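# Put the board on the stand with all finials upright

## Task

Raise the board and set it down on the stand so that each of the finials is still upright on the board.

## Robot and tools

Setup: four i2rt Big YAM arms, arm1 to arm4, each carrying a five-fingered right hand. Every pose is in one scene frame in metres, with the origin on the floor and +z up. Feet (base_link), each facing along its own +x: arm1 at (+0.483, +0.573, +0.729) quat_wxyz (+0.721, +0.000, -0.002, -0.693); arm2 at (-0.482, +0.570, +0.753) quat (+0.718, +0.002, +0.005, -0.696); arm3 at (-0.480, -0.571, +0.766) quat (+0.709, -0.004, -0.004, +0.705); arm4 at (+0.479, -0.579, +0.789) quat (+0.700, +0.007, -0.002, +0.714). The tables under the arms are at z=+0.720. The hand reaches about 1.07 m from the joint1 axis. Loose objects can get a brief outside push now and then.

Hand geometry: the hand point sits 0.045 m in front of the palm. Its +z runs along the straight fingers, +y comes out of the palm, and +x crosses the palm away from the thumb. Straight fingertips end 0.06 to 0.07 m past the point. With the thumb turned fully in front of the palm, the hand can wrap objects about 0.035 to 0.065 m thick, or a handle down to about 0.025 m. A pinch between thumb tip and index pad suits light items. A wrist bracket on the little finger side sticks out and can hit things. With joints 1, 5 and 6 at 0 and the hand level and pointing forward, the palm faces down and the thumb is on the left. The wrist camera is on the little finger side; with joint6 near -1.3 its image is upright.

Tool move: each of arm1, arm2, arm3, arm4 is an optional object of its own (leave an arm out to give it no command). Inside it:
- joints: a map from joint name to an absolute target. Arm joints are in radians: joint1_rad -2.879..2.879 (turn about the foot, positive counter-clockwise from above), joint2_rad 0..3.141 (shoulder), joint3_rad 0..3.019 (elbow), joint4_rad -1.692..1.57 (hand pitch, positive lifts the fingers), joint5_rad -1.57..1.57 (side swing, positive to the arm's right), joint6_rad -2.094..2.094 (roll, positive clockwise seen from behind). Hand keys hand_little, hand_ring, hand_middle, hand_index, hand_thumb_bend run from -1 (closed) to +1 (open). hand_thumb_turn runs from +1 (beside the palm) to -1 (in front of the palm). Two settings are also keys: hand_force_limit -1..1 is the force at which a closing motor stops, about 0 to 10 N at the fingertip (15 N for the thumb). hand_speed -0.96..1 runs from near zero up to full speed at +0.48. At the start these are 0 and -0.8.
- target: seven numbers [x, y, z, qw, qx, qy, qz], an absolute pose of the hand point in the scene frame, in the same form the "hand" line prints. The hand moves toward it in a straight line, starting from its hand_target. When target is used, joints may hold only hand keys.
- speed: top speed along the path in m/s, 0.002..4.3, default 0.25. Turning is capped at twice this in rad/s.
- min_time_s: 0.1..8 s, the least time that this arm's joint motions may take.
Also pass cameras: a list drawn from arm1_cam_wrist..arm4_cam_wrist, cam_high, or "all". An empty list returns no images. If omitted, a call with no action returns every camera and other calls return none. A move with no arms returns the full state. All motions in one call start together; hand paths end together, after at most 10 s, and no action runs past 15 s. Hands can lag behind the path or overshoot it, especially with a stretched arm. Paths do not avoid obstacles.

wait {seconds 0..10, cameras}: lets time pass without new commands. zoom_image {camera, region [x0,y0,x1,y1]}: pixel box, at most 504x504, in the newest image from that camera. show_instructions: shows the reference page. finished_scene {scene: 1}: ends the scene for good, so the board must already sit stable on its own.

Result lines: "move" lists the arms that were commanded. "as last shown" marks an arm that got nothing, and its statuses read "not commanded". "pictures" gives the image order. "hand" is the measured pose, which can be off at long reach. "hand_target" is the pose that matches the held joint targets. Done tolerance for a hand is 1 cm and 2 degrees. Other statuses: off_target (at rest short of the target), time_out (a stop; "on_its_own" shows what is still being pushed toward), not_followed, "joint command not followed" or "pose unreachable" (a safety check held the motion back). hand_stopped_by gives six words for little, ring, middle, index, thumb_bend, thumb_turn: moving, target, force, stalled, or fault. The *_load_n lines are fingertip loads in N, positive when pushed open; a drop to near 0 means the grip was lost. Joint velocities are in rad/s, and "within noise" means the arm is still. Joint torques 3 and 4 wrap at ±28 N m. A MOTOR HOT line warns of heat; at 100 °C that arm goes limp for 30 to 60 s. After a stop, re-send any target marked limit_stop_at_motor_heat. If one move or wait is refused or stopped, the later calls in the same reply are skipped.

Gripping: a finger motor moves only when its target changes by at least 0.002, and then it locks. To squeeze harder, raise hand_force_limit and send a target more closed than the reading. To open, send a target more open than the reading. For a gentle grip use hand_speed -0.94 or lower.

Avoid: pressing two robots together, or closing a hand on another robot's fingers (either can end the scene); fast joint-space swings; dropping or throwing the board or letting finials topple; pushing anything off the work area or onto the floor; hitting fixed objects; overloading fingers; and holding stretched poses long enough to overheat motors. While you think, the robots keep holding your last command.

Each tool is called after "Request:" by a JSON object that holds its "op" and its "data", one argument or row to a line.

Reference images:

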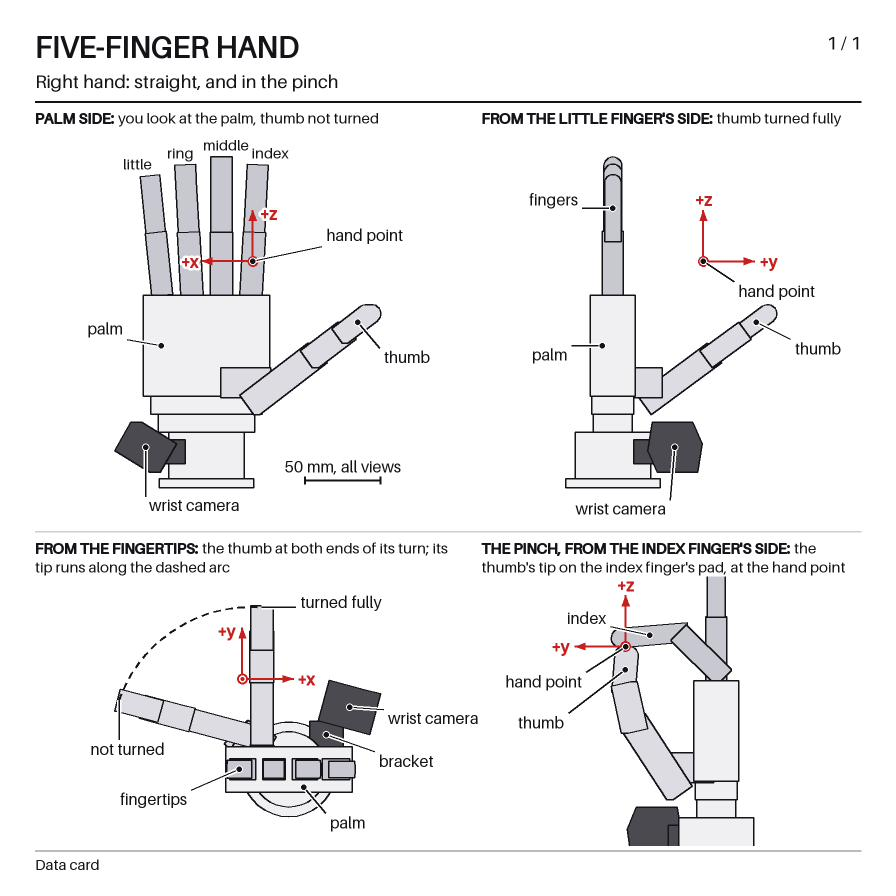

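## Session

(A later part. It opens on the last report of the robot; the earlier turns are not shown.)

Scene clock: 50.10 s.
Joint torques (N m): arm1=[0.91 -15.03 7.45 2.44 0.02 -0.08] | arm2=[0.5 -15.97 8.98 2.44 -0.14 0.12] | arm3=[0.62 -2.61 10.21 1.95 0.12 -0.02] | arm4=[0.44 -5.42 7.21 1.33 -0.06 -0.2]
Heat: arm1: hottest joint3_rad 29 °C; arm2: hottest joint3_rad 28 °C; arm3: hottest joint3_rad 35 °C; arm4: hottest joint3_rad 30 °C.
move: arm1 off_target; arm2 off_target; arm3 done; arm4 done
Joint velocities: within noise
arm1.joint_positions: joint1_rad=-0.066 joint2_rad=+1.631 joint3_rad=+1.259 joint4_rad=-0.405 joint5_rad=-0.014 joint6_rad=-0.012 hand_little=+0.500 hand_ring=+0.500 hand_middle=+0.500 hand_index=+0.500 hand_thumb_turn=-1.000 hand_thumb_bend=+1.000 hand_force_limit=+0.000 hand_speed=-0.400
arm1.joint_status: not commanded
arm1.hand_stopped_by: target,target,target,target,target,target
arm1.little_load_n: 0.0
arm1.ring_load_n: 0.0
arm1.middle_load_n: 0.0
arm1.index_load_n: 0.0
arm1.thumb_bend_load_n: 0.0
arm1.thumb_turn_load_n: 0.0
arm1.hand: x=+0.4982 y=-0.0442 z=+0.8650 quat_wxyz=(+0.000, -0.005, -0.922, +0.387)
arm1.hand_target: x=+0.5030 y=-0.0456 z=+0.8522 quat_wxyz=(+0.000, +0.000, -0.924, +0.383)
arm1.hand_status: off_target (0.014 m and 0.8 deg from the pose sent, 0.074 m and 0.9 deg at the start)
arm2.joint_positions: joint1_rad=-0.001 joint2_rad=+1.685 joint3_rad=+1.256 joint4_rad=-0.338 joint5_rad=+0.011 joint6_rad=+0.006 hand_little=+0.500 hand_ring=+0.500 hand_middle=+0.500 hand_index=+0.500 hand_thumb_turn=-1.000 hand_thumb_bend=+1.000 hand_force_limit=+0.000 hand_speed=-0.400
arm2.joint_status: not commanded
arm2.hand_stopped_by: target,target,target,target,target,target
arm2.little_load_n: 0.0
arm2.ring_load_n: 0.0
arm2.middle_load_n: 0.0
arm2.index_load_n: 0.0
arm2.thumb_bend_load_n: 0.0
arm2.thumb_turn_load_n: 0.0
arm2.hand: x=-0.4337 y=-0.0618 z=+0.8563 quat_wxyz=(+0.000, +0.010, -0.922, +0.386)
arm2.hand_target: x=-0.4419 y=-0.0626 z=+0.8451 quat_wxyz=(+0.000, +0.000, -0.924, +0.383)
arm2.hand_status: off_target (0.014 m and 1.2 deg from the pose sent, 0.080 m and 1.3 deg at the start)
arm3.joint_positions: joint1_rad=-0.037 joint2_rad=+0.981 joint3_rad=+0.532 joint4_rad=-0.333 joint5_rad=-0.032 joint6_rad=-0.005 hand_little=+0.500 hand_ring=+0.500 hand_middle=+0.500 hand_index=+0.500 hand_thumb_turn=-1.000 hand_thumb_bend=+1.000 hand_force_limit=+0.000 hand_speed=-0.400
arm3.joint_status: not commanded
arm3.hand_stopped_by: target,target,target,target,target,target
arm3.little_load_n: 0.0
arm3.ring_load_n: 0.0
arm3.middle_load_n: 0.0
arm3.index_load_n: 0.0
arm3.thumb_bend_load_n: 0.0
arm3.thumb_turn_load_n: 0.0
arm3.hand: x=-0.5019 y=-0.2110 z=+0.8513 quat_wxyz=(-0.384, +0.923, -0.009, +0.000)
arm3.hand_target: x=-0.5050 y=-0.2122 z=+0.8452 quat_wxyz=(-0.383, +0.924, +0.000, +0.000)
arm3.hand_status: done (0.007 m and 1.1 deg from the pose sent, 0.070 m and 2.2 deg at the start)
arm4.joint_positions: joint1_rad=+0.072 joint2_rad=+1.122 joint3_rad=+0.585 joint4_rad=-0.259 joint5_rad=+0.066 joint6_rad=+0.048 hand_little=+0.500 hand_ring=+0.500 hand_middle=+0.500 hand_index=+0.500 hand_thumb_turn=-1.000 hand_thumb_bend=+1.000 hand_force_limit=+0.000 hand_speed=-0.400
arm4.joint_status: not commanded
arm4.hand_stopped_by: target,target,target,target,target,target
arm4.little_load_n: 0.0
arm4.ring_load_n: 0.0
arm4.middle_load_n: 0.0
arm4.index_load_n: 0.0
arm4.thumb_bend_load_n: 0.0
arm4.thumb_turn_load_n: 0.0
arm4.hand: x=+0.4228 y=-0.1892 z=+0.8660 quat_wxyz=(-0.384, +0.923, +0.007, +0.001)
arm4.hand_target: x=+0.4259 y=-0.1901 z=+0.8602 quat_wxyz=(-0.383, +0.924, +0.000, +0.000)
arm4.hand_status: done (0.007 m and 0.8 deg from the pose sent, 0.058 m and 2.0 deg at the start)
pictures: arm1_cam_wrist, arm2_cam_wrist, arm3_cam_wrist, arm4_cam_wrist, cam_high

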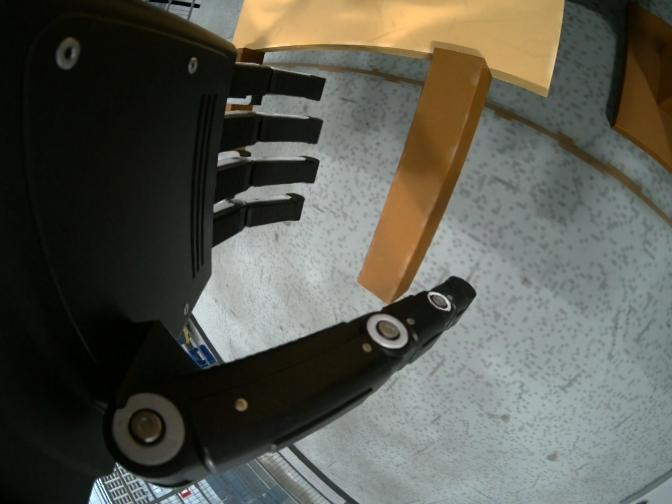

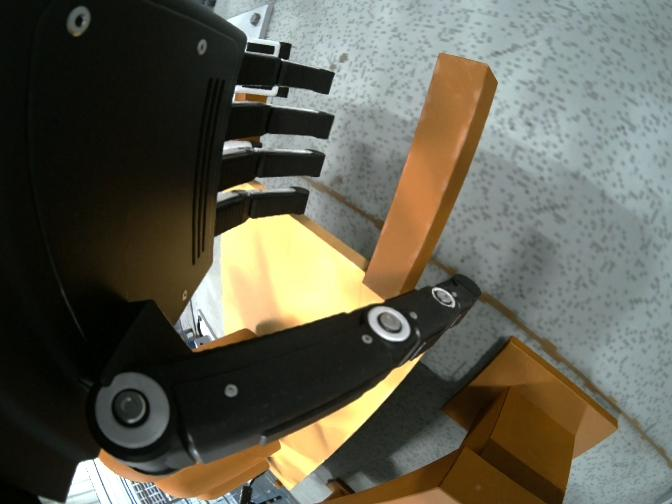

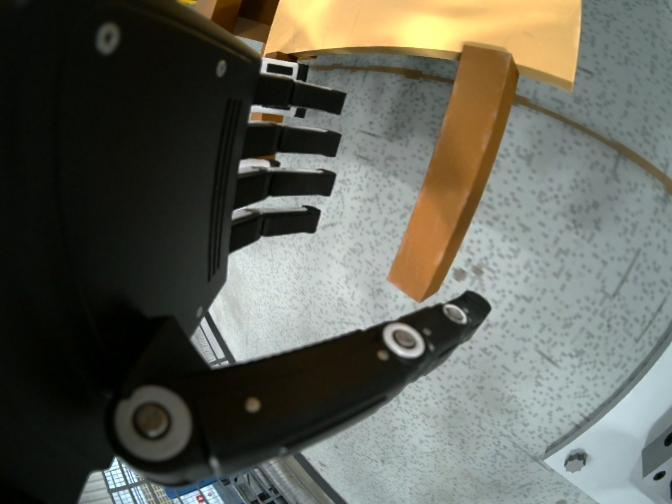

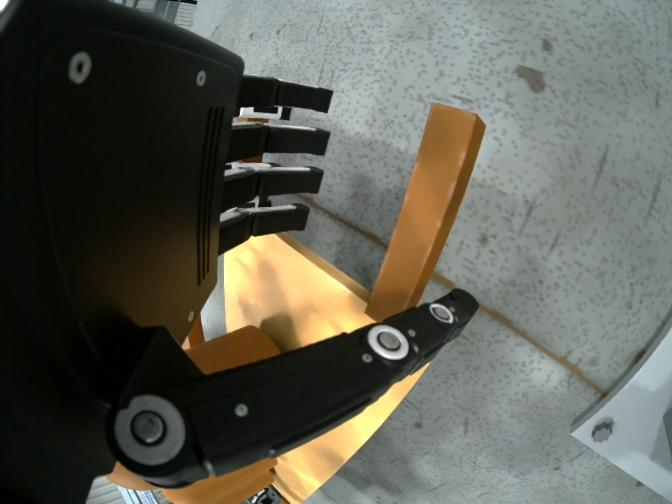

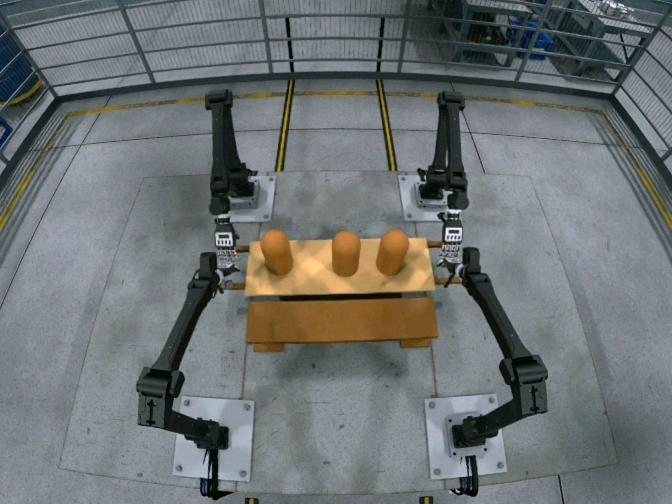

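Request:
{"op": "move", "data": {
  "arm1": {"target": [0.503, -0.027, 0.791, 0, 0, 0.9239, -0.3827], "speed": 0.06},
  "arm2": {"target": [-0.442, -0.043, 0.783, 0, 0, 0.9239, -0.3827], "speed": 0.06},
  "arm3": {"target": [-0.505, -0.229, 0.778, 0.3827, -0.9239, 0, 0], "speed": 0.06},
  "arm4": {"target": [0.426, -0.207, 0.793, 0.3827, -0.9239, 0, 0], "speed": 0.06},
  "cameras": ["all"]
}}

Request:
{"op": "zoom_image", "data": {
  "camera": "arm1_cam_wrist",
  "region": [200, 20, 480, 320]
}}

Request:
{"op": "zoom_image", "data": {
  "camera": "arm2_cam_wrist",
  "region": [200, 20, 480, 320]
}}

Request:
{"op": "zoom_image", "data": {
  "camera": "arm3_cam_wrist",
  "region": [200, 20, 480, 320]
}}

Request:
{"op": "zoom_image", "data": {
  "camera": "arm4_cam_wrist",
  "region": [200, 20, 480, 320]
}}

Scene clock: 57.67 s.
Joint torques (N m): arm1=[0.73 -14.39 6.83 2.44 0 -0.09] | arm2=[0.15 -15.09 8.13 2.41 -0.11 0.12] | arm3=[0.56 -2.73 8.83 2.04 0.13 0] | arm4=[-0.26 -4.78 6.3 1.1 0.07 -0.1]
Heat: arm1: hottest joint3_rad 29 °C; arm2: hottest joint3_rad 28 °C; arm3: hottest joint3_rad 36 °C; arm4: hottest joint3_rad 31 °C.
move: arm1 off_target; arm2 off_target; arm3 done; arm4 done
Joint velocities: within noise
arm1.joint_positions: joint1_rad=-0.066 joint2_rad=+1.659 joint3_rad=+1.119 joint4_rad=-0.235 joint5_rad=-0.014 joint6_rad=-0.012 hand_little=+0.500 hand_ring=+0.500 hand_middle=+0.500 hand_index=+0.500 hand_thumb_turn=-1.000 hand_thumb_bend=+1.000 hand_force_limit=+0.000 hand_speed=-0.400
arm1.joint_status: not commanded
arm1.hand_stopped_by: target,target,target,target,target,target
arm1.little_load_n: 0.0
arm1.ring_load_n: 0.0
arm1.middle_load_n: 0.0
arm1.index_load_n: 0.0
arm1.thumb_bend_load_n: 0.0
arm1.thumb_turn_load_n: 0.0
arm1.hand: x=+0.4988 y=-0.0274 z=+0.8055 quat_wxyz=(+0.000, -0.005, -0.921, +0.389)
arm1.hand_target: x=+0.5030 y=-0.0266 z=+0.7913 quat_wxyz=(+0.000, +0.000, -0.924, +0.383)
arm1.hand_status: off_target (0.015 m and 1.0 deg from the pose sent, 0.076 m and 0.8 deg at the start)
arm2.joint_positions: joint1_rad=-0.001 joint2_rad=+1.723 joint3_rad=+1.123 joint4_rad=-0.164 joint5_rad=+0.011 joint6_rad=+0.006 hand_little=+0.500 hand_ring=+0.500 hand_middle=+0.500 hand_index=+0.500 hand_thumb_turn=-1.000 hand_thumb_bend=+1.000 hand_force_limit=+0.000 hand_speed=-0.400
arm2.joint_status: not commanded
arm2.hand_stopped_by: target,target,target,target,target,target
arm2.little_load_n: 0.0
arm2.ring_load_n: 0.0
arm2.middle_load_n: 0.0
arm2.index_load_n: 0.0
arm2.thumb_bend_load_n: 0.0
arm2.thumb_turn_load_n: 0.0
arm2.hand: x=-0.4345 y=-0.0441 z=+0.7962 quat_wxyz=(+0.000, +0.010, -0.922, +0.388)
arm2.hand_target: x=-0.4418 y=-0.0426 z=+0.7833 quat_wxyz=(+0.000, +0.000, -0.924, +0.383)
arm2.hand_status: off_target (0.015 m and 1.3 deg from the pose sent, 0.076 m and 1.2 deg at the start)
arm3.joint_positions: joint1_rad=-0.036 joint2_rad=+1.085 joint3_rad=+0.380 joint4_rad=-0.076 joint5_rad=-0.032 joint6_rad=-0.005 hand_little=+0.500 hand_ring=+0.500 hand_middle=+0.500 hand_index=+0.500 hand_thumb_turn=-1.000 hand_thumb_bend=+1.000 hand_force_limit=+0.000 hand_speed=-0.400
arm3.joint_status: not commanded
arm3.hand_stopped_by: target,target,target,target,target,target
arm3.little_load_n: 0.0
arm3.ring_load_n: 0.0
arm3.middle_load_n: 0.0
arm3.index_load_n: 0.0
arm3.thumb_bend_load_n: 0.0
arm3.thumb_turn_load_n: 0.0
arm3.hand: x=-0.5020 y=-0.2266 z=+0.7840 quat_wxyz=(-0.385, +0.923, -0.009, +0.000)
arm3.hand_target: x=-0.5050 y=-0.2293 z=+0.7782 quat_wxyz=(-0.383, +0.924, +0.000, +0.000)
arm3.hand_status: done (0.007 m and 1.0 deg from the pose sent, 0.076 m and 1.1 deg at the start)
arm4.joint_positions: joint1_rad=+0.072 joint2_rad=+1.239 joint3_rad=+0.444 joint4_rad=-0.001 joint5_rad=+0.066 joint6_rad=+0.048 hand_little=+0.500 hand_ring=+0.500 hand_middle=+0.500 hand_index=+0.500 hand_thumb_turn=-1.000 hand_thumb_bend=+1.000 hand_force_limit=+0.000 hand_speed=-0.400
arm4.joint_status: not commanded
arm4.hand_stopped_by: target,target,target,target,target,target
arm4.little_load_n: -0.5
arm4.ring_load_n: 0.0
arm4.middle_load_n: 0.0
arm4.index_load_n: 0.0
arm4.thumb_bend_load_n: 0.0
arm4.thumb_turn_load_n: 0.0
arm4.hand: x=+0.4238 y=-0.2050 z=+0.7981 quat_wxyz=(-0.384, +0.923, +0.007, +0.001)
arm4.hand_target: x=+0.4259 y=-0.2070 z=+0.7932 quat_wxyz=(-0.383, +0.924, +0.000, +0.000)
arm4.hand_status: done (0.006 m and 0.8 deg from the pose sent, 0.075 m and 0.8 deg at the start)
pictures: arm1_cam_wrist, arm2_cam_wrist, arm3_cam_wrist, arm4_cam_wrist, cam_high

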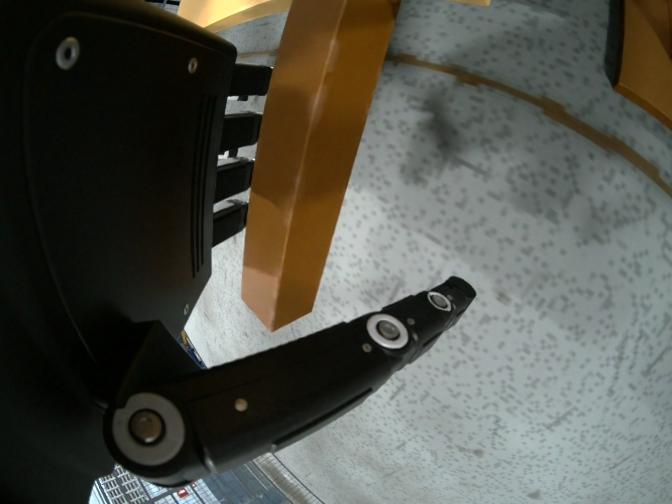

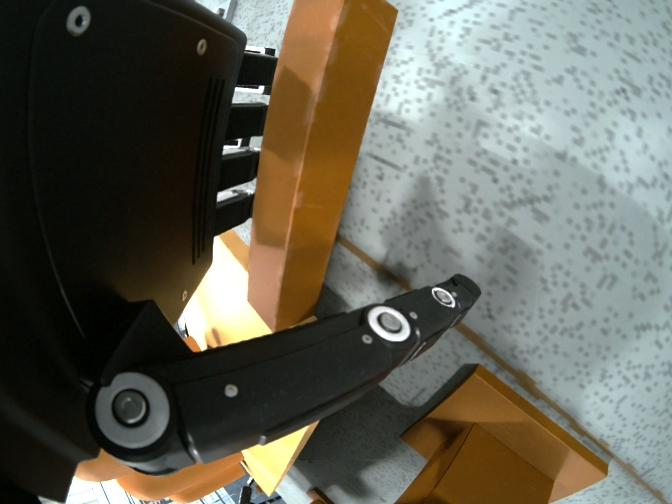

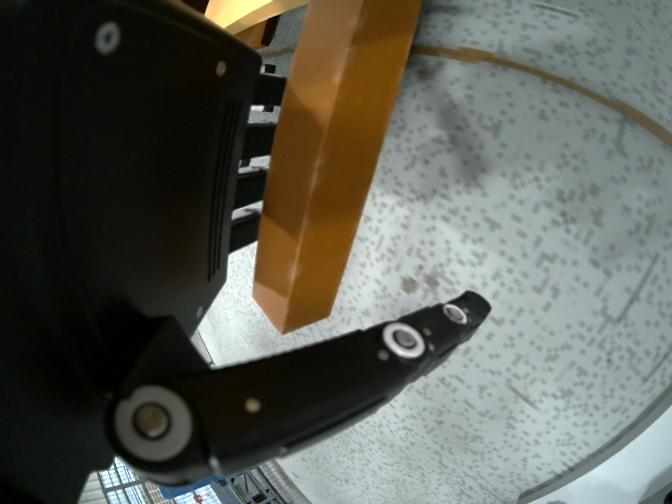

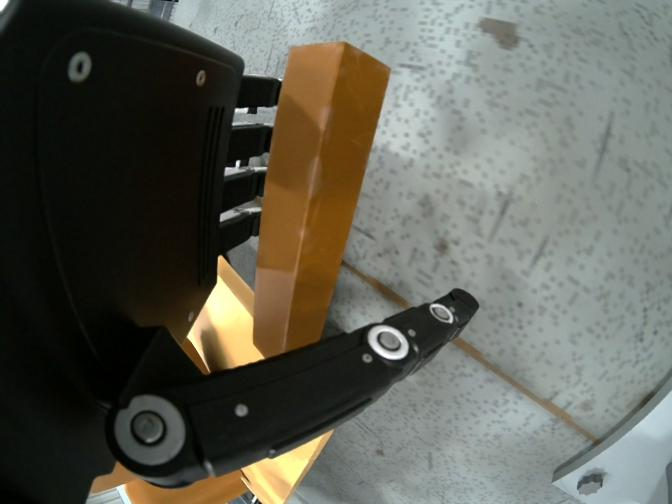

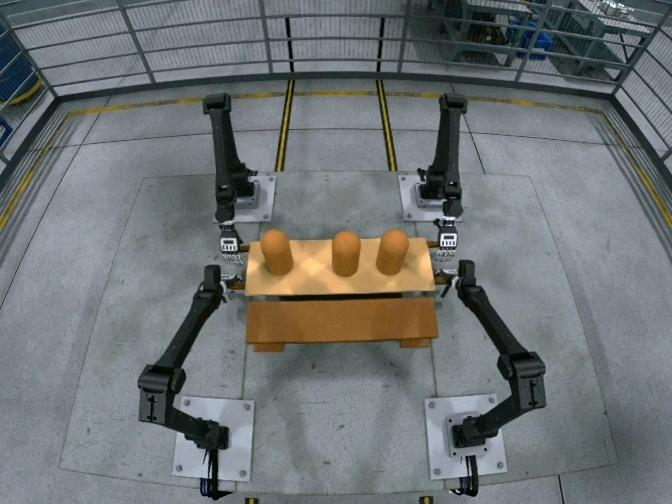

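Scaled by 1.680 from the camera's image (finer frame: 960x720).

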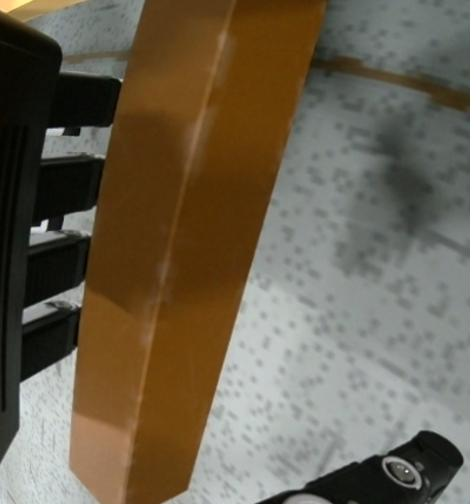

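Scaled by 1.680 from the camera's image (finer frame: 960x720).

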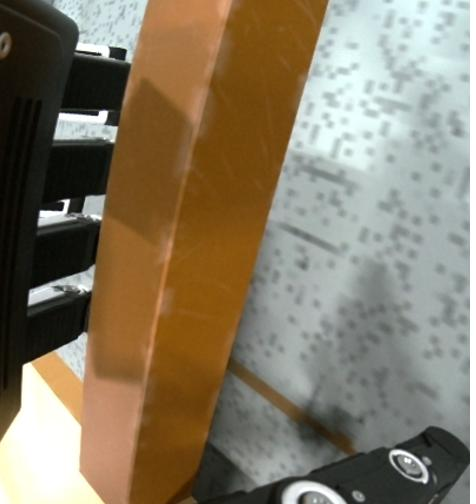

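Scaled by 1.680 from the camera's image (finer frame: 960x720).

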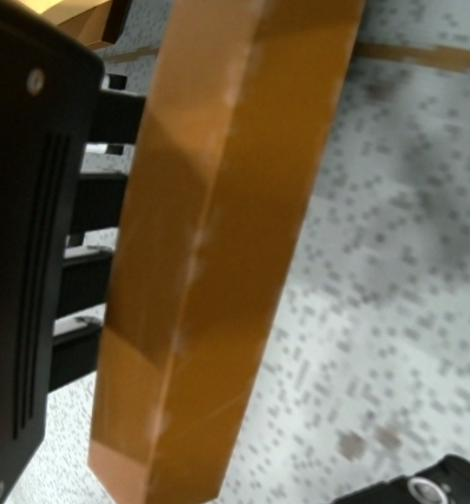

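Scaled by 1.680 from the camera's image (finer frame: 960x720).

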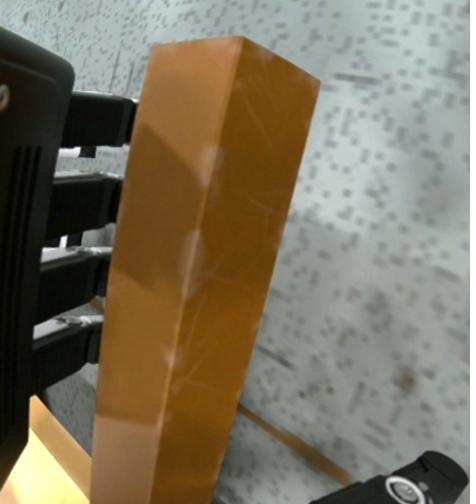

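Request:
{"op": "move", "data": {
  "arm1": {"target": [0.503, -0.0215, 0.783, 0, 0, 0.9239, -0.3827], "speed": 0.04},
  "arm2": {"target": [-0.442, -0.0395, 0.776, 0, 0, 0.9239, -0.3827], "speed": 0.04},
  "arm3": {"target": [-0.505, -0.238, 0.776, 0.3827, -0.9239, 0, 0], "speed": 0.04},
  "arm4": {"target": [0.426, -0.2145, 0.787, 0.3827, -0.9239, 0, 0], "speed": 0.04},
  "cameras": ["all"]
}}

Scene clock: 61.47 s.
Joint torques (N m): arm1=[0.73 -14.27 6.63 2.44 -0.01 -0.09] | arm2=[0.38 -15.09 7.98 2.48 -0.09 0.12] | arm3=[0.56 -3.84 8.34 1.83 0.1 -0.01] | arm4=[-0.03 -5.19 6.06 1.32 0.11 -0.05]
Heat: arm1: hottest joint3_rad 29 °C; arm2: hottest joint3_rad 28 °C; arm3: hottest joint3_rad 36 °C; arm4: hottest joint3_rad 31 °C.
move: arm1 off_target; arm2 off_target; arm3 done; arm4 done
Joint velocities: within noise
arm1.joint_positions: joint1_rad=-0.066 joint2_rad=+1.659 joint3_rad=+1.095 joint4_rad=-0.209 joint5_rad=-0.014 joint6_rad=-0.012 hand_little=+0.500 hand_ring=+0.500 hand_middle=+0.500 hand_index=+0.500 hand_thumb_turn=-1.000 hand_thumb_bend=+1.000 hand_force_limit=+0.000 hand_speed=-0.400
arm1.joint_status: not commanded
arm1.hand_stopped_by: target,target,target,target,target,target
arm1.little_load_n: 0.0
arm1.ring_load_n: 0.0
arm1.middle_load_n: 0.0
arm1.index_load_n: 0.0
arm1.thumb_bend_load_n: 0.0
arm1.thumb_turn_load_n: 0.0
arm1.hand: x=+0.4990 y=-0.0227 z=+0.7976 quat_wxyz=(+0.000, -0.005, -0.921, +0.389)
arm1.hand_target: x=+0.5030 y=-0.0211 z=+0.7832 quat_wxyz=(+0.000, +0.000, -0.924, +0.383)
arm1.hand_status: off_target (0.015 m and 1.0 deg from the pose sent, 0.024 m and 1.0 deg at the start)
arm2.joint_positions: joint1_rad=-0.001 joint2_rad=+1.724 joint3_rad=+1.108 joint4_rad=-0.142 joint5_rad=+0.011 joint6_rad=+0.006 hand_little=+0.500 hand_ring=+0.500 hand_middle=+0.500 hand_index=+0.500 hand_thumb_turn=-1.000 hand_thumb_bend=+1.000 hand_force_limit=+0.000 hand_speed=-0.400
arm2.joint_status: not commanded
arm2.hand_stopped_by: target,target,target,target,target,target
arm2.little_load_n: 0.0
arm2.ring_load_n: 0.0
arm2.middle_load_n: 0.0
arm2.index_load_n: 0.0
arm2.thumb_bend_load_n: 0.0
arm2.thumb_turn_load_n: 0.0
arm2.hand: x=-0.4346 y=-0.0418 z=+0.7915 quat_wxyz=(+0.000, +0.010, -0.921, +0.390)
arm2.hand_target: x=-0.4418 y=-0.0391 z=+0.7763 quat_wxyz=(+0.000, +0.000, -0.924, +0.383)
arm2.hand_status: off_target (0.017 m and 1.5 deg from the pose sent, 0.022 m and 1.3 deg at the start)
arm3.joint_positions: joint1_rad=-0.036 joint2_rad=+1.077 joint3_rad=+0.362 joint4_rad=-0.074 joint5_rad=-0.032 joint6_rad=-0.006 hand_little=+0.500 hand_ring=+0.500 hand_middle=+0.500 hand_index=+0.500 hand_thumb_turn=-1.000 hand_thumb_bend=+1.000 hand_force_limit=+0.000 hand_speed=-0.400
arm3.joint_status: not commanded
arm3.hand_stopped_by: target,target,target,target,target,target
arm3.little_load_n: 0.0
arm3.ring_load_n: 0.0
arm3.middle_load_n: 0.0
arm3.index_load_n: 0.0
arm3.thumb_bend_load_n: 0.0
arm3.thumb_turn_load_n: 0.0
arm3.hand: x=-0.5022 y=-0.2340 z=+0.7788 quat_wxyz=(-0.381, +0.925, -0.009, +0.000)
arm3.hand_target: x=-0.5049 y=-0.2379 z=+0.7761 quat_wxyz=(-0.383, +0.924, +0.000, +0.000)
arm3.hand_status: done (0.006 m and 1.0 deg from the pose sent, 0.014 m and 1.1 deg at the start)
arm4.joint_positions: joint1_rad=+0.072 joint2_rad=+1.239 joint3_rad=+0.420 joint4_rad=+0.021 joint5_rad=+0.066 joint6_rad=+0.048 hand_little=+0.500 hand_ring=+0.500 hand_middle=+0.500 hand_index=+0.500 hand_thumb_turn=-1.000 hand_thumb_bend=+1.000 hand_force_limit=+0.000 hand_speed=-0.400
arm4.joint_status: not commanded
arm4.hand_stopped_by: target,target,target,target,target,target
arm4.little_load_n: 0.0
arm4.ring_load_n: 0.0
arm4.middle_load_n: 0.0
arm4.index_load_n: 0.0
arm4.thumb_bend_load_n: 0.0
arm4.thumb_turn_load_n: 0.0
arm4.hand: x=+0.4245 y=-0.2123 z=+0.7912 quat_wxyz=(-0.383, +0.924, +0.007, +0.001)
arm4.hand_target: x=+0.4259 y=-0.2146 z=+0.7871 quat_wxyz=(-0.383, +0.924, +0.000, +0.000)
arm4.hand_status: done (0.005 m and 0.8 deg from the pose sent, 0.015 m and 0.8 deg at the start)
pictures: arm1_cam_wrist, arm2_cam_wrist, arm3_cam_wrist, arm4_cam_wrist, cam_high

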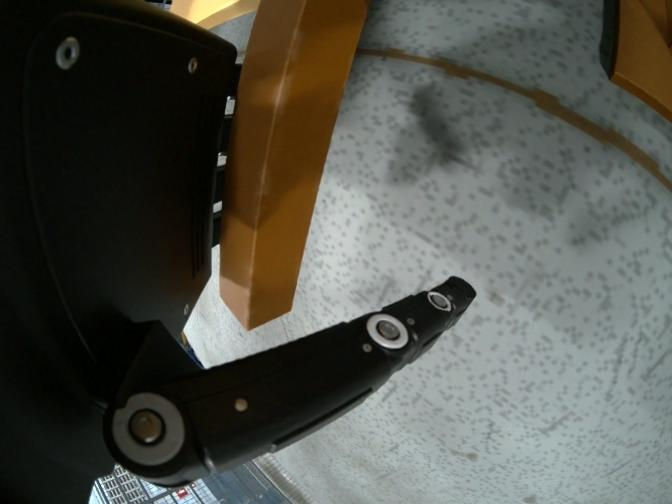

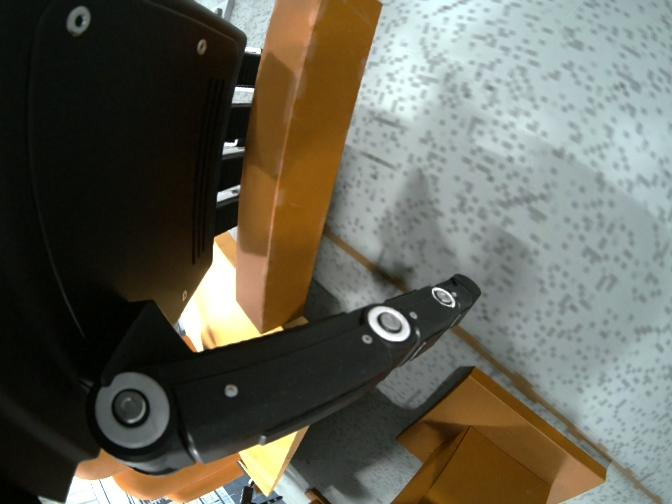

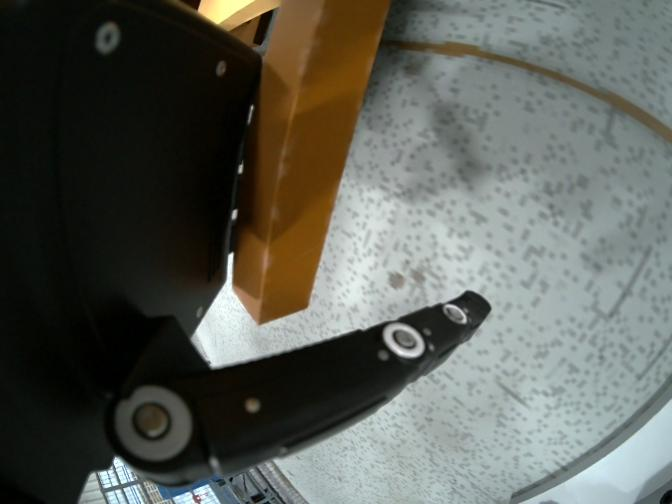

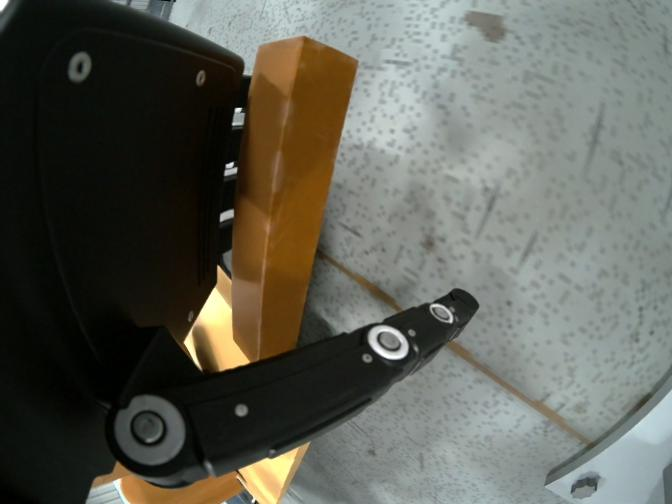

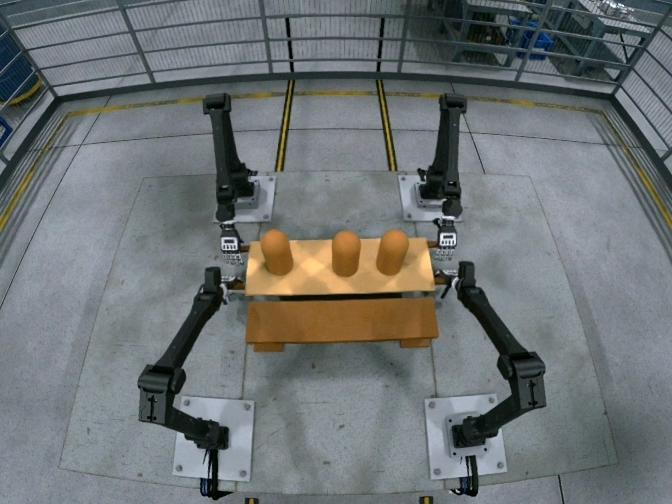

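Request:
{"op": "move", "data": {
  "arm1": {"joints": {"hand_speed": -0.9, "hand_force_limit": -0.3, "hand_little": -1, "hand_ring": -1, "hand_middle": -1, "hand_index": -1}},
  "arm2": {"joints": {"hand_speed": -0.9, "hand_force_limit": -0.3, "hand_little": -1, "hand_ring": -1, "hand_middle": -1, "hand_index": -1}},
  "arm3": {"joints": {"hand_speed": -0.9, "hand_force_limit": -0.3, "hand_little": -1, "hand_ring": -1, "hand_middle": -1, "hand_index": -1}},
  "arm4": {"joints": {"hand_speed": -0.9, "hand_force_limit": -0.3, "hand_little": -1, "hand_ring": -1, "hand_middle": -1, "hand_index": -1}},
  "cameras": ["all"]
}}

Scene clock: 67.83 s.
Joint torques (N m): arm1=[0.73 -15.79 6.57 1.35 -0.03 0.01] | arm2=[0.56 -16.85 7.76 1.51 -0.11 0.11] | arm3=[0.32 -4.48 8.4 1.54 0.06 0.15] | arm4=[0.5 -7.3 5.87 0.8 0.18 -0.06]
Heat: arm1: hottest joint2_rad 29 °C; arm2: hottest joint3_rad 28 °C; arm3: hottest joint3_rad 35 °C; arm4: hottest joint3_rad 30 °C.
move: arm1 off_target; arm2 off_target; arm3 off_target; arm4 off_target
Joint velocities: within noise
arm1.joint_positions: joint1_rad=-0.065 joint2_rad=+1.674 joint3_rad=+1.095 joint4_rad=-0.186 joint5_rad=-0.013 joint6_rad=-0.022 hand_little=-0.784 hand_ring=-0.775 hand_middle=-0.784 hand_index=-0.793 hand_thumb_turn=-1.000 hand_thumb_bend=+1.000 hand_force_limit=-0.300 hand_speed=-0.900
arm1.joint_status: hand_little off_target (ended at -0.784, target -1.000); hand_ring off_target (ended at -0.775, target -1.000); hand_middle off_target (ended at -0.784, target -1.000); hand_index off_target (ended at -0.793, target -1.000); the others done
arm1.hand_stopped_by: force,force,force,force,target,target
arm1.little_load_n: 3.0
arm1.ring_load_n: 1.5
arm1.middle_load_n: 2.0
arm1.index_load_n: 4.0
arm1.thumb_bend_load_n: 0.0
arm1.thumb_turn_load_n: 0.0
arm1.hand: x=+0.4983 y=-0.0269 z=+0.7922 quat_wxyz=(+0.002, +0.000, -0.920, +0.393)
arm1.hand_target: x=+0.5030 y=-0.0211 z=+0.7832 quat_wxyz=(+0.000, +0.000, -0.924, +0.383)
arm1.hand_status: not commanded
arm2.joint_positions: joint1_rad=-0.001 joint2_rad=+1.744 joint3_rad=+1.108 joint4_rad=-0.122 joint5_rad=+0.011 joint6_rad=+0.004 hand_little=-0.811 hand_ring=-0.775 hand_middle=-0.747 hand_index=-0.700 hand_thumb_turn=-1.000 hand_thumb_bend=+1.000 hand_force_limit=-0.300 hand_speed=-0.900
arm2.joint_status: hand_little off_target (ended at -0.811, target -1.000); hand_ring off_target (ended at -0.775, target -1.000); hand_middle off_target (ended at -0.747, target -1.000); hand_index off_target (ended at -0.700, target -1.000); the others done
arm2.hand_stopped_by: force,force,force,force,target,target
arm2.little_load_n: 4.0
arm2.ring_load_n: 3.5
arm2.middle_load_n: 1.5
arm2.index_load_n: 0.0
arm2.thumb_bend_load_n: 0.0
arm2.thumb_turn_load_n: 0.0
arm2.hand: x=-0.4346 y=-0.0447 z=+0.7831 quat_wxyz=(+0.000, +0.011, -0.920, +0.391)
arm2.hand_target: x=-0.4418 y=-0.0392 z=+0.7764 quat_wxyz=(+0.000, +0.000, -0.924, +0.383)
arm2.hand_status: not commanded
arm3.joint_positions: joint1_rad=-0.033 joint2_rad=+1.079 joint3_rad=+0.360 joint4_rad=-0.068 joint5_rad=-0.031 joint6_rad=-0.022 hand_little=-0.794 hand_ring=-0.784 hand_middle=-0.783 hand_index=-0.765 hand_thumb_turn=-1.000 hand_thumb_bend=+1.000 hand_force_limit=-0.300 hand_speed=-0.900
arm3.joint_status: hand_little off_target (ended at -0.794, target -1.000); hand_ring off_target (ended at -0.784, target -1.000); hand_middle off_target (ended at -0.783, target -1.000); hand_index off_target (ended at -0.765, target -1.000); the others done
arm3.hand_stopped_by: force,force,force,force,target,target
arm3.little_load_n: 4.0
arm3.ring_load_n: 3.5
arm3.middle_load_n: 4.0
arm3.index_load_n: 1.0
arm3.thumb_bend_load_n: 0.0
arm3.thumb_turn_load_n: 0.0
arm3.hand: x=-0.5020 y=-0.2340 z=+0.7779 quat_wxyz=(-0.382, +0.924, +0.000, +0.003)
arm3.hand_target: x=-0.5050 y=-0.2380 z=+0.7760 quat_wxyz=(-0.383, +0.924, +0.000, +0.000)
arm3.hand_status: not commanded
arm4.joint_positions: joint1_rad=+0.072 joint2_rad=+1.256 joint3_rad=+0.420 joint4_rad=+0.033 joint5_rad=+0.066 joint6_rad=+0.048 hand_little=-0.756 hand_ring=-0.737 hand_middle=-0.719 hand_index=-0.636 hand_thumb_turn=-1.000 hand_thumb_bend=+1.000 hand_force_limit=-0.300 hand_speed=-0.900
arm4.joint_status: hand_little off_target (ended at -0.756, target -1.000); hand_ring off_target (ended at -0.737, target -1.000); hand_middle off_target (ended at -0.719, target -1.000); hand_index off_target (ended at -0.636, target -1.000); the others done
arm4.hand_stopped_by: force,force,force,force,target,target
arm4.little_load_n: 5.0
arm4.ring_load_n: 3.0
arm4.middle_load_n: 0.5
arm4.index_load_n: 0.5
arm4.thumb_bend_load_n: 0.0
arm4.thumb_turn_load_n: 0.0
arm4.hand: x=+0.4244 y=-0.2116 z=+0.7872 quat_wxyz=(-0.381, +0.925, +0.007, +0.001)
arm4.hand_target: x=+0.4260 y=-0.2146 z=+0.7870 quat_wxyz=(-0.382, +0.924, +0.000, +0.000)
arm4.hand_status: not commanded
pictures: arm1_cam_wrist, arm2_cam_wrist, arm3_cam_wrist, arm4_cam_wrist, cam_high

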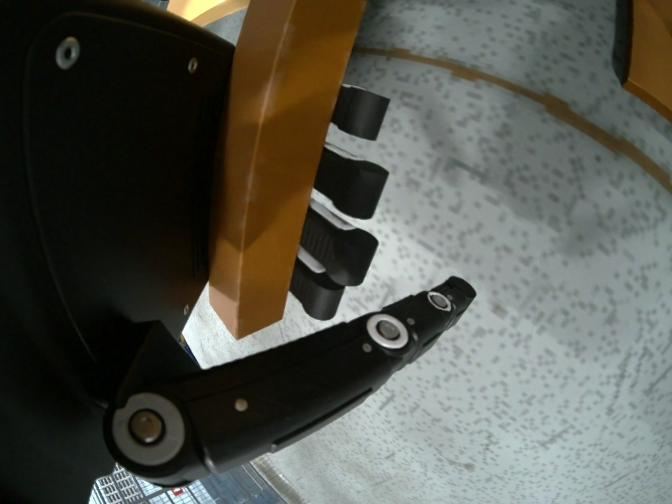

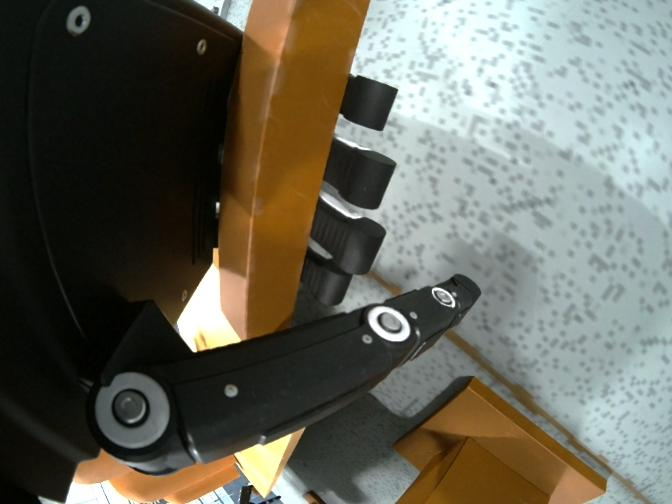

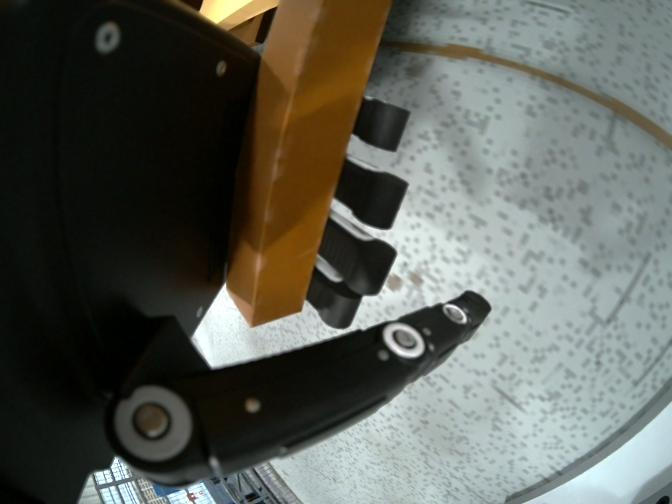

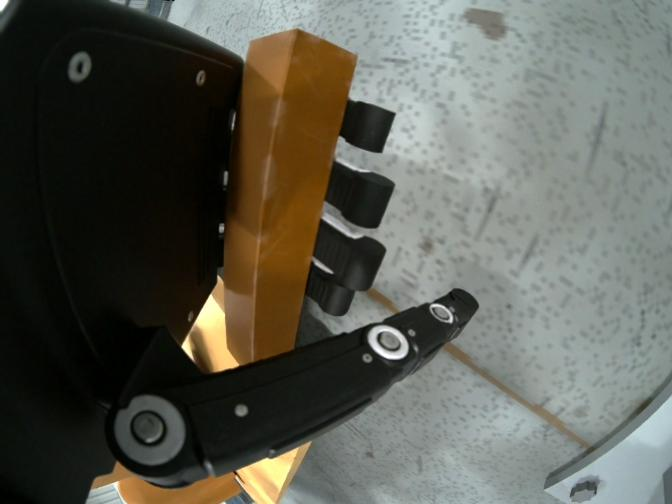

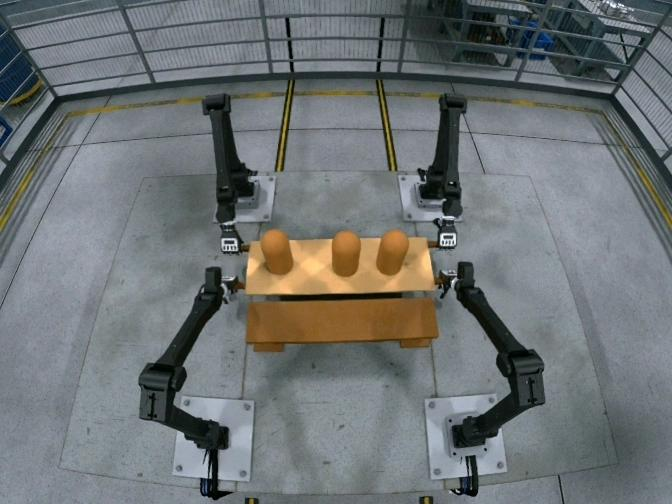

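Request:
{"op": "move", "data": {
  "arm1": {"target": [0.503, -0.0211, 0.803, 0, 0, 0.9239, -0.3827], "speed": 0.03},
  "arm2": {"target": [-0.4418, -0.0392, 0.796, 0, 0, 0.9239, -0.3827], "speed": 0.03},
  "arm3": {"target": [-0.505, -0.238, 0.801, 0.3827, -0.9239, 0, 0], "speed": 0.03},
  "arm4": {"target": [0.426, -0.2146, 0.812, 0.3827, -0.9239, 0, 0], "speed": 0.03},
  "cameras": ["all"]
}}

Scene clock: 69.83 s.
Joint torques (N m): arm1=[0.67 -18.61 7.42 -0.88 -0.03 0.01] | arm2=[0.5 -19.66 8.77 -0.72 -0.11 0.16] | arm3=[0.44 -6.07 11.59 0.02 0.06 0.17] | arm4=[0.73 -8.18 7.98 -0.46 0.24 0]
Heat: arm1: hottest joint2_rad 29 °C; arm2: hottest joint3_rad 28 °C; arm3: hottest joint3_rad 35 °C; arm4: hottest joint3_rad 30 °C.
move: arm1 off_target; arm2 off_target; arm3 off_target; arm4 off_target
Joint velocities: within noise
arm1.joint_positions: joint1_rad=-0.065 joint2_rad=+1.676 joint3_rad=+1.106 joint4_rad=-0.185 joint5_rad=-0.013 joint6_rad=-0.023 hand_little=-0.784 hand_ring=-0.775 hand_middle=-0.784 hand_index=-0.793 hand_thumb_turn=-1.000 hand_thumb_bend=+1.000 hand_force_limit=-0.300 hand_speed=-0.900
arm1.joint_status: not commanded
arm1.hand_stopped_by: force,force,force,force,target,target
arm1.little_load_n: 5.0
arm1.ring_load_n: 3.0
arm1.middle_load_n: 4.0
arm1.index_load_n: 4.5
arm1.thumb_bend_load_n: 0.0
arm1.thumb_turn_load_n: 0.0
arm1.hand: x=+0.4982 y=-0.0317 z=+0.7966 quat_wxyz=(+0.002, +0.000, -0.918, +0.398)
arm1.hand_target: x=+0.5030 y=-0.0213 z=+0.8027 quat_wxyz=(+0.000, +0.000, -0.924, +0.383)
arm1.hand_status: off_target (0.013 m and 1.9 deg from the pose sent, 0.013 m and 1.3 deg at the start)
arm2.joint_positions: joint1_rad=-0.002 joint2_rad=+1.744 joint3_rad=+1.116 joint4_rad=-0.122 joint5_rad=+0.011 joint6_rad=+0.001 hand_little=-0.811 hand_ring=-0.775 hand_middle=-0.747 hand_index=-0.700 hand_thumb_turn=-1.000 hand_thumb_bend=+1.000 hand_force_limit=-0.300 hand_speed=-0.900
arm2.joint_status: not commanded
arm2.hand_stopped_by: force,force,force,force,target,target
arm2.little_load_n: 5.5
arm2.ring_load_n: 4.5
arm2.middle_load_n: 2.5
arm2.index_load_n: 0.5
arm2.thumb_bend_load_n: 0.0
arm2.thumb_turn_load_n: 0.0
arm2.hand: x=-0.4351 y=-0.0482 z=+0.7862 quat_wxyz=(+0.001, +0.012, -0.919, +0.394)
arm2.hand_target: x=-0.4416 y=-0.0395 z=+0.7958 quat_wxyz=(+0.000, +0.000, -0.924, +0.383)
arm2.hand_status: off_target (0.015 m and 2.0 deg from the pose sent, 0.016 m and 1.6 deg at the start)
arm3.joint_positions: joint1_rad=-0.033 joint2_rad=+1.030 joint3_rad=+0.369 joint4_rad=-0.137 joint5_rad=-0.032 joint6_rad=-0.025 hand_little=-0.794 hand_ring=-0.784 hand_middle=-0.783 hand_index=-0.766 hand_thumb_turn=-1.000 hand_thumb_bend=+1.000 hand_force_limit=-0.300 hand_speed=-0.900
arm3.joint_status: not commanded
arm3.hand_stopped_by: force,force,force,force,target,target
arm3.little_load_n: 2.5
arm3.ring_load_n: 2.5
arm3.middle_load_n: 2.5
arm3.index_load_n: 1.0
arm3.thumb_bend_load_n: 0.0
arm3.thumb_turn_load_n: 0.0
arm3.hand: x=-0.5024 y=-0.2403 z=+0.7873 quat_wxyz=(-0.377, +0.926, +0.002, +0.003)
arm3.hand_target: x=-0.5051 y=-0.2377 z=+0.8002 quat_wxyz=(-0.383, +0.924, +0.000, +0.000)
arm3.hand_status: off_target (0.014 m and 0.8 deg from the pose sent, 0.024 m and 0.3 deg at the start)
arm4.joint_positions: joint1_rad=+0.072 joint2_rad=+1.201 joint3_rad=+0.426 joint4_rad=-0.038 joint5_rad=+0.065 joint6_rad=+0.048 hand_little=-0.756 hand_ring=-0.737 hand_middle=-0.719 hand_index=-0.636 hand_thumb_turn=-1.000 hand_thumb_bend=+1.000 hand_force_limit=-0.300 hand_speed=-0.900
arm4.joint_status: not commanded
arm4.hand_stopped_by: force,force,force,force,target,target
arm4.little_load_n: 4.5
arm4.ring_load_n: 2.0
arm4.middle_load_n: 1.5
arm4.index_load_n: 0.0
arm4.thumb_bend_load_n: 0.0
arm4.thumb_turn_load_n: 0.0
arm4.hand: x=+0.4248 y=-0.2181 z=+0.7982 quat_wxyz=(-0.376, +0.926, +0.007, +0.001)
arm4.hand_target: x=+0.4259 y=-0.2143 z=+0.8115 quat_wxyz=(-0.383, +0.924, +0.000, +0.000)
arm4.hand_status: off_target (0.014 m and 1.2 deg from the pose sent, 0.025 m and 0.8 deg at the start)
pictures: arm1_cam_wrist, arm2_cam_wrist, arm3_cam_wrist, arm4_cam_wrist, cam_high

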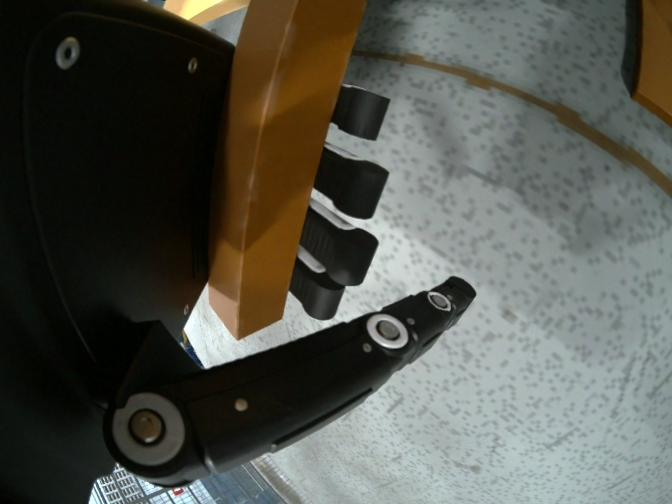

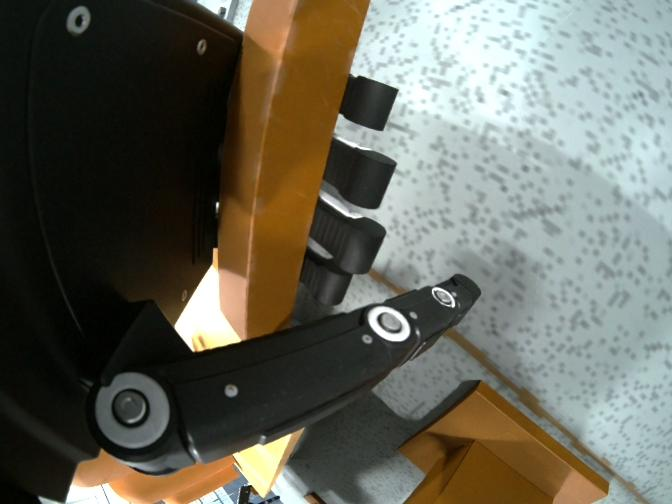

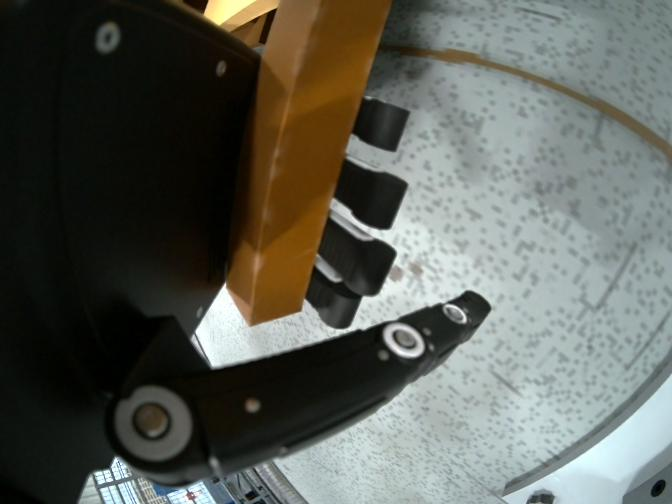

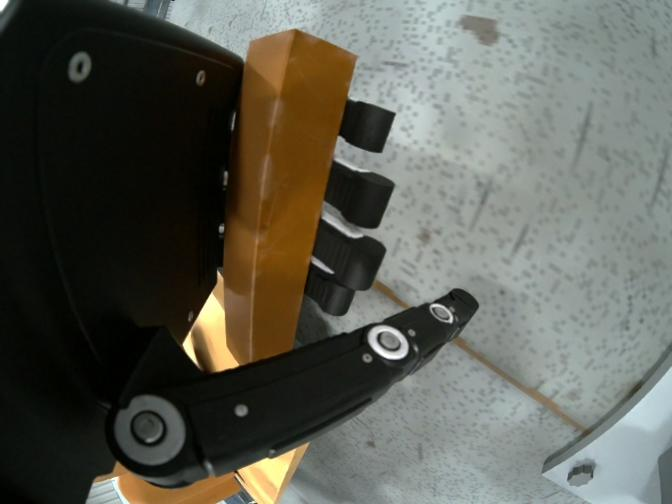

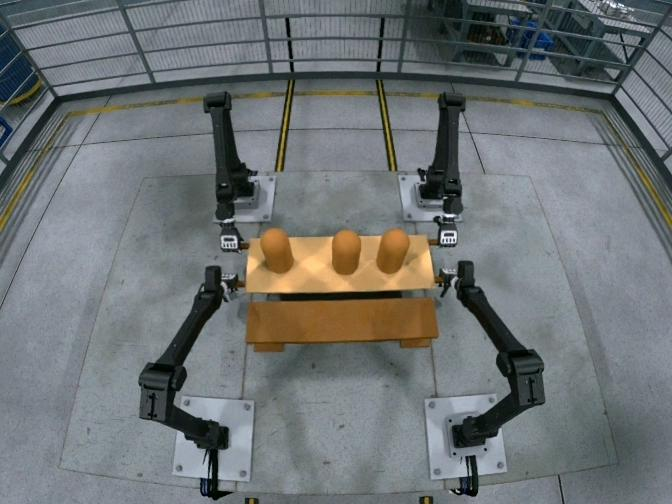

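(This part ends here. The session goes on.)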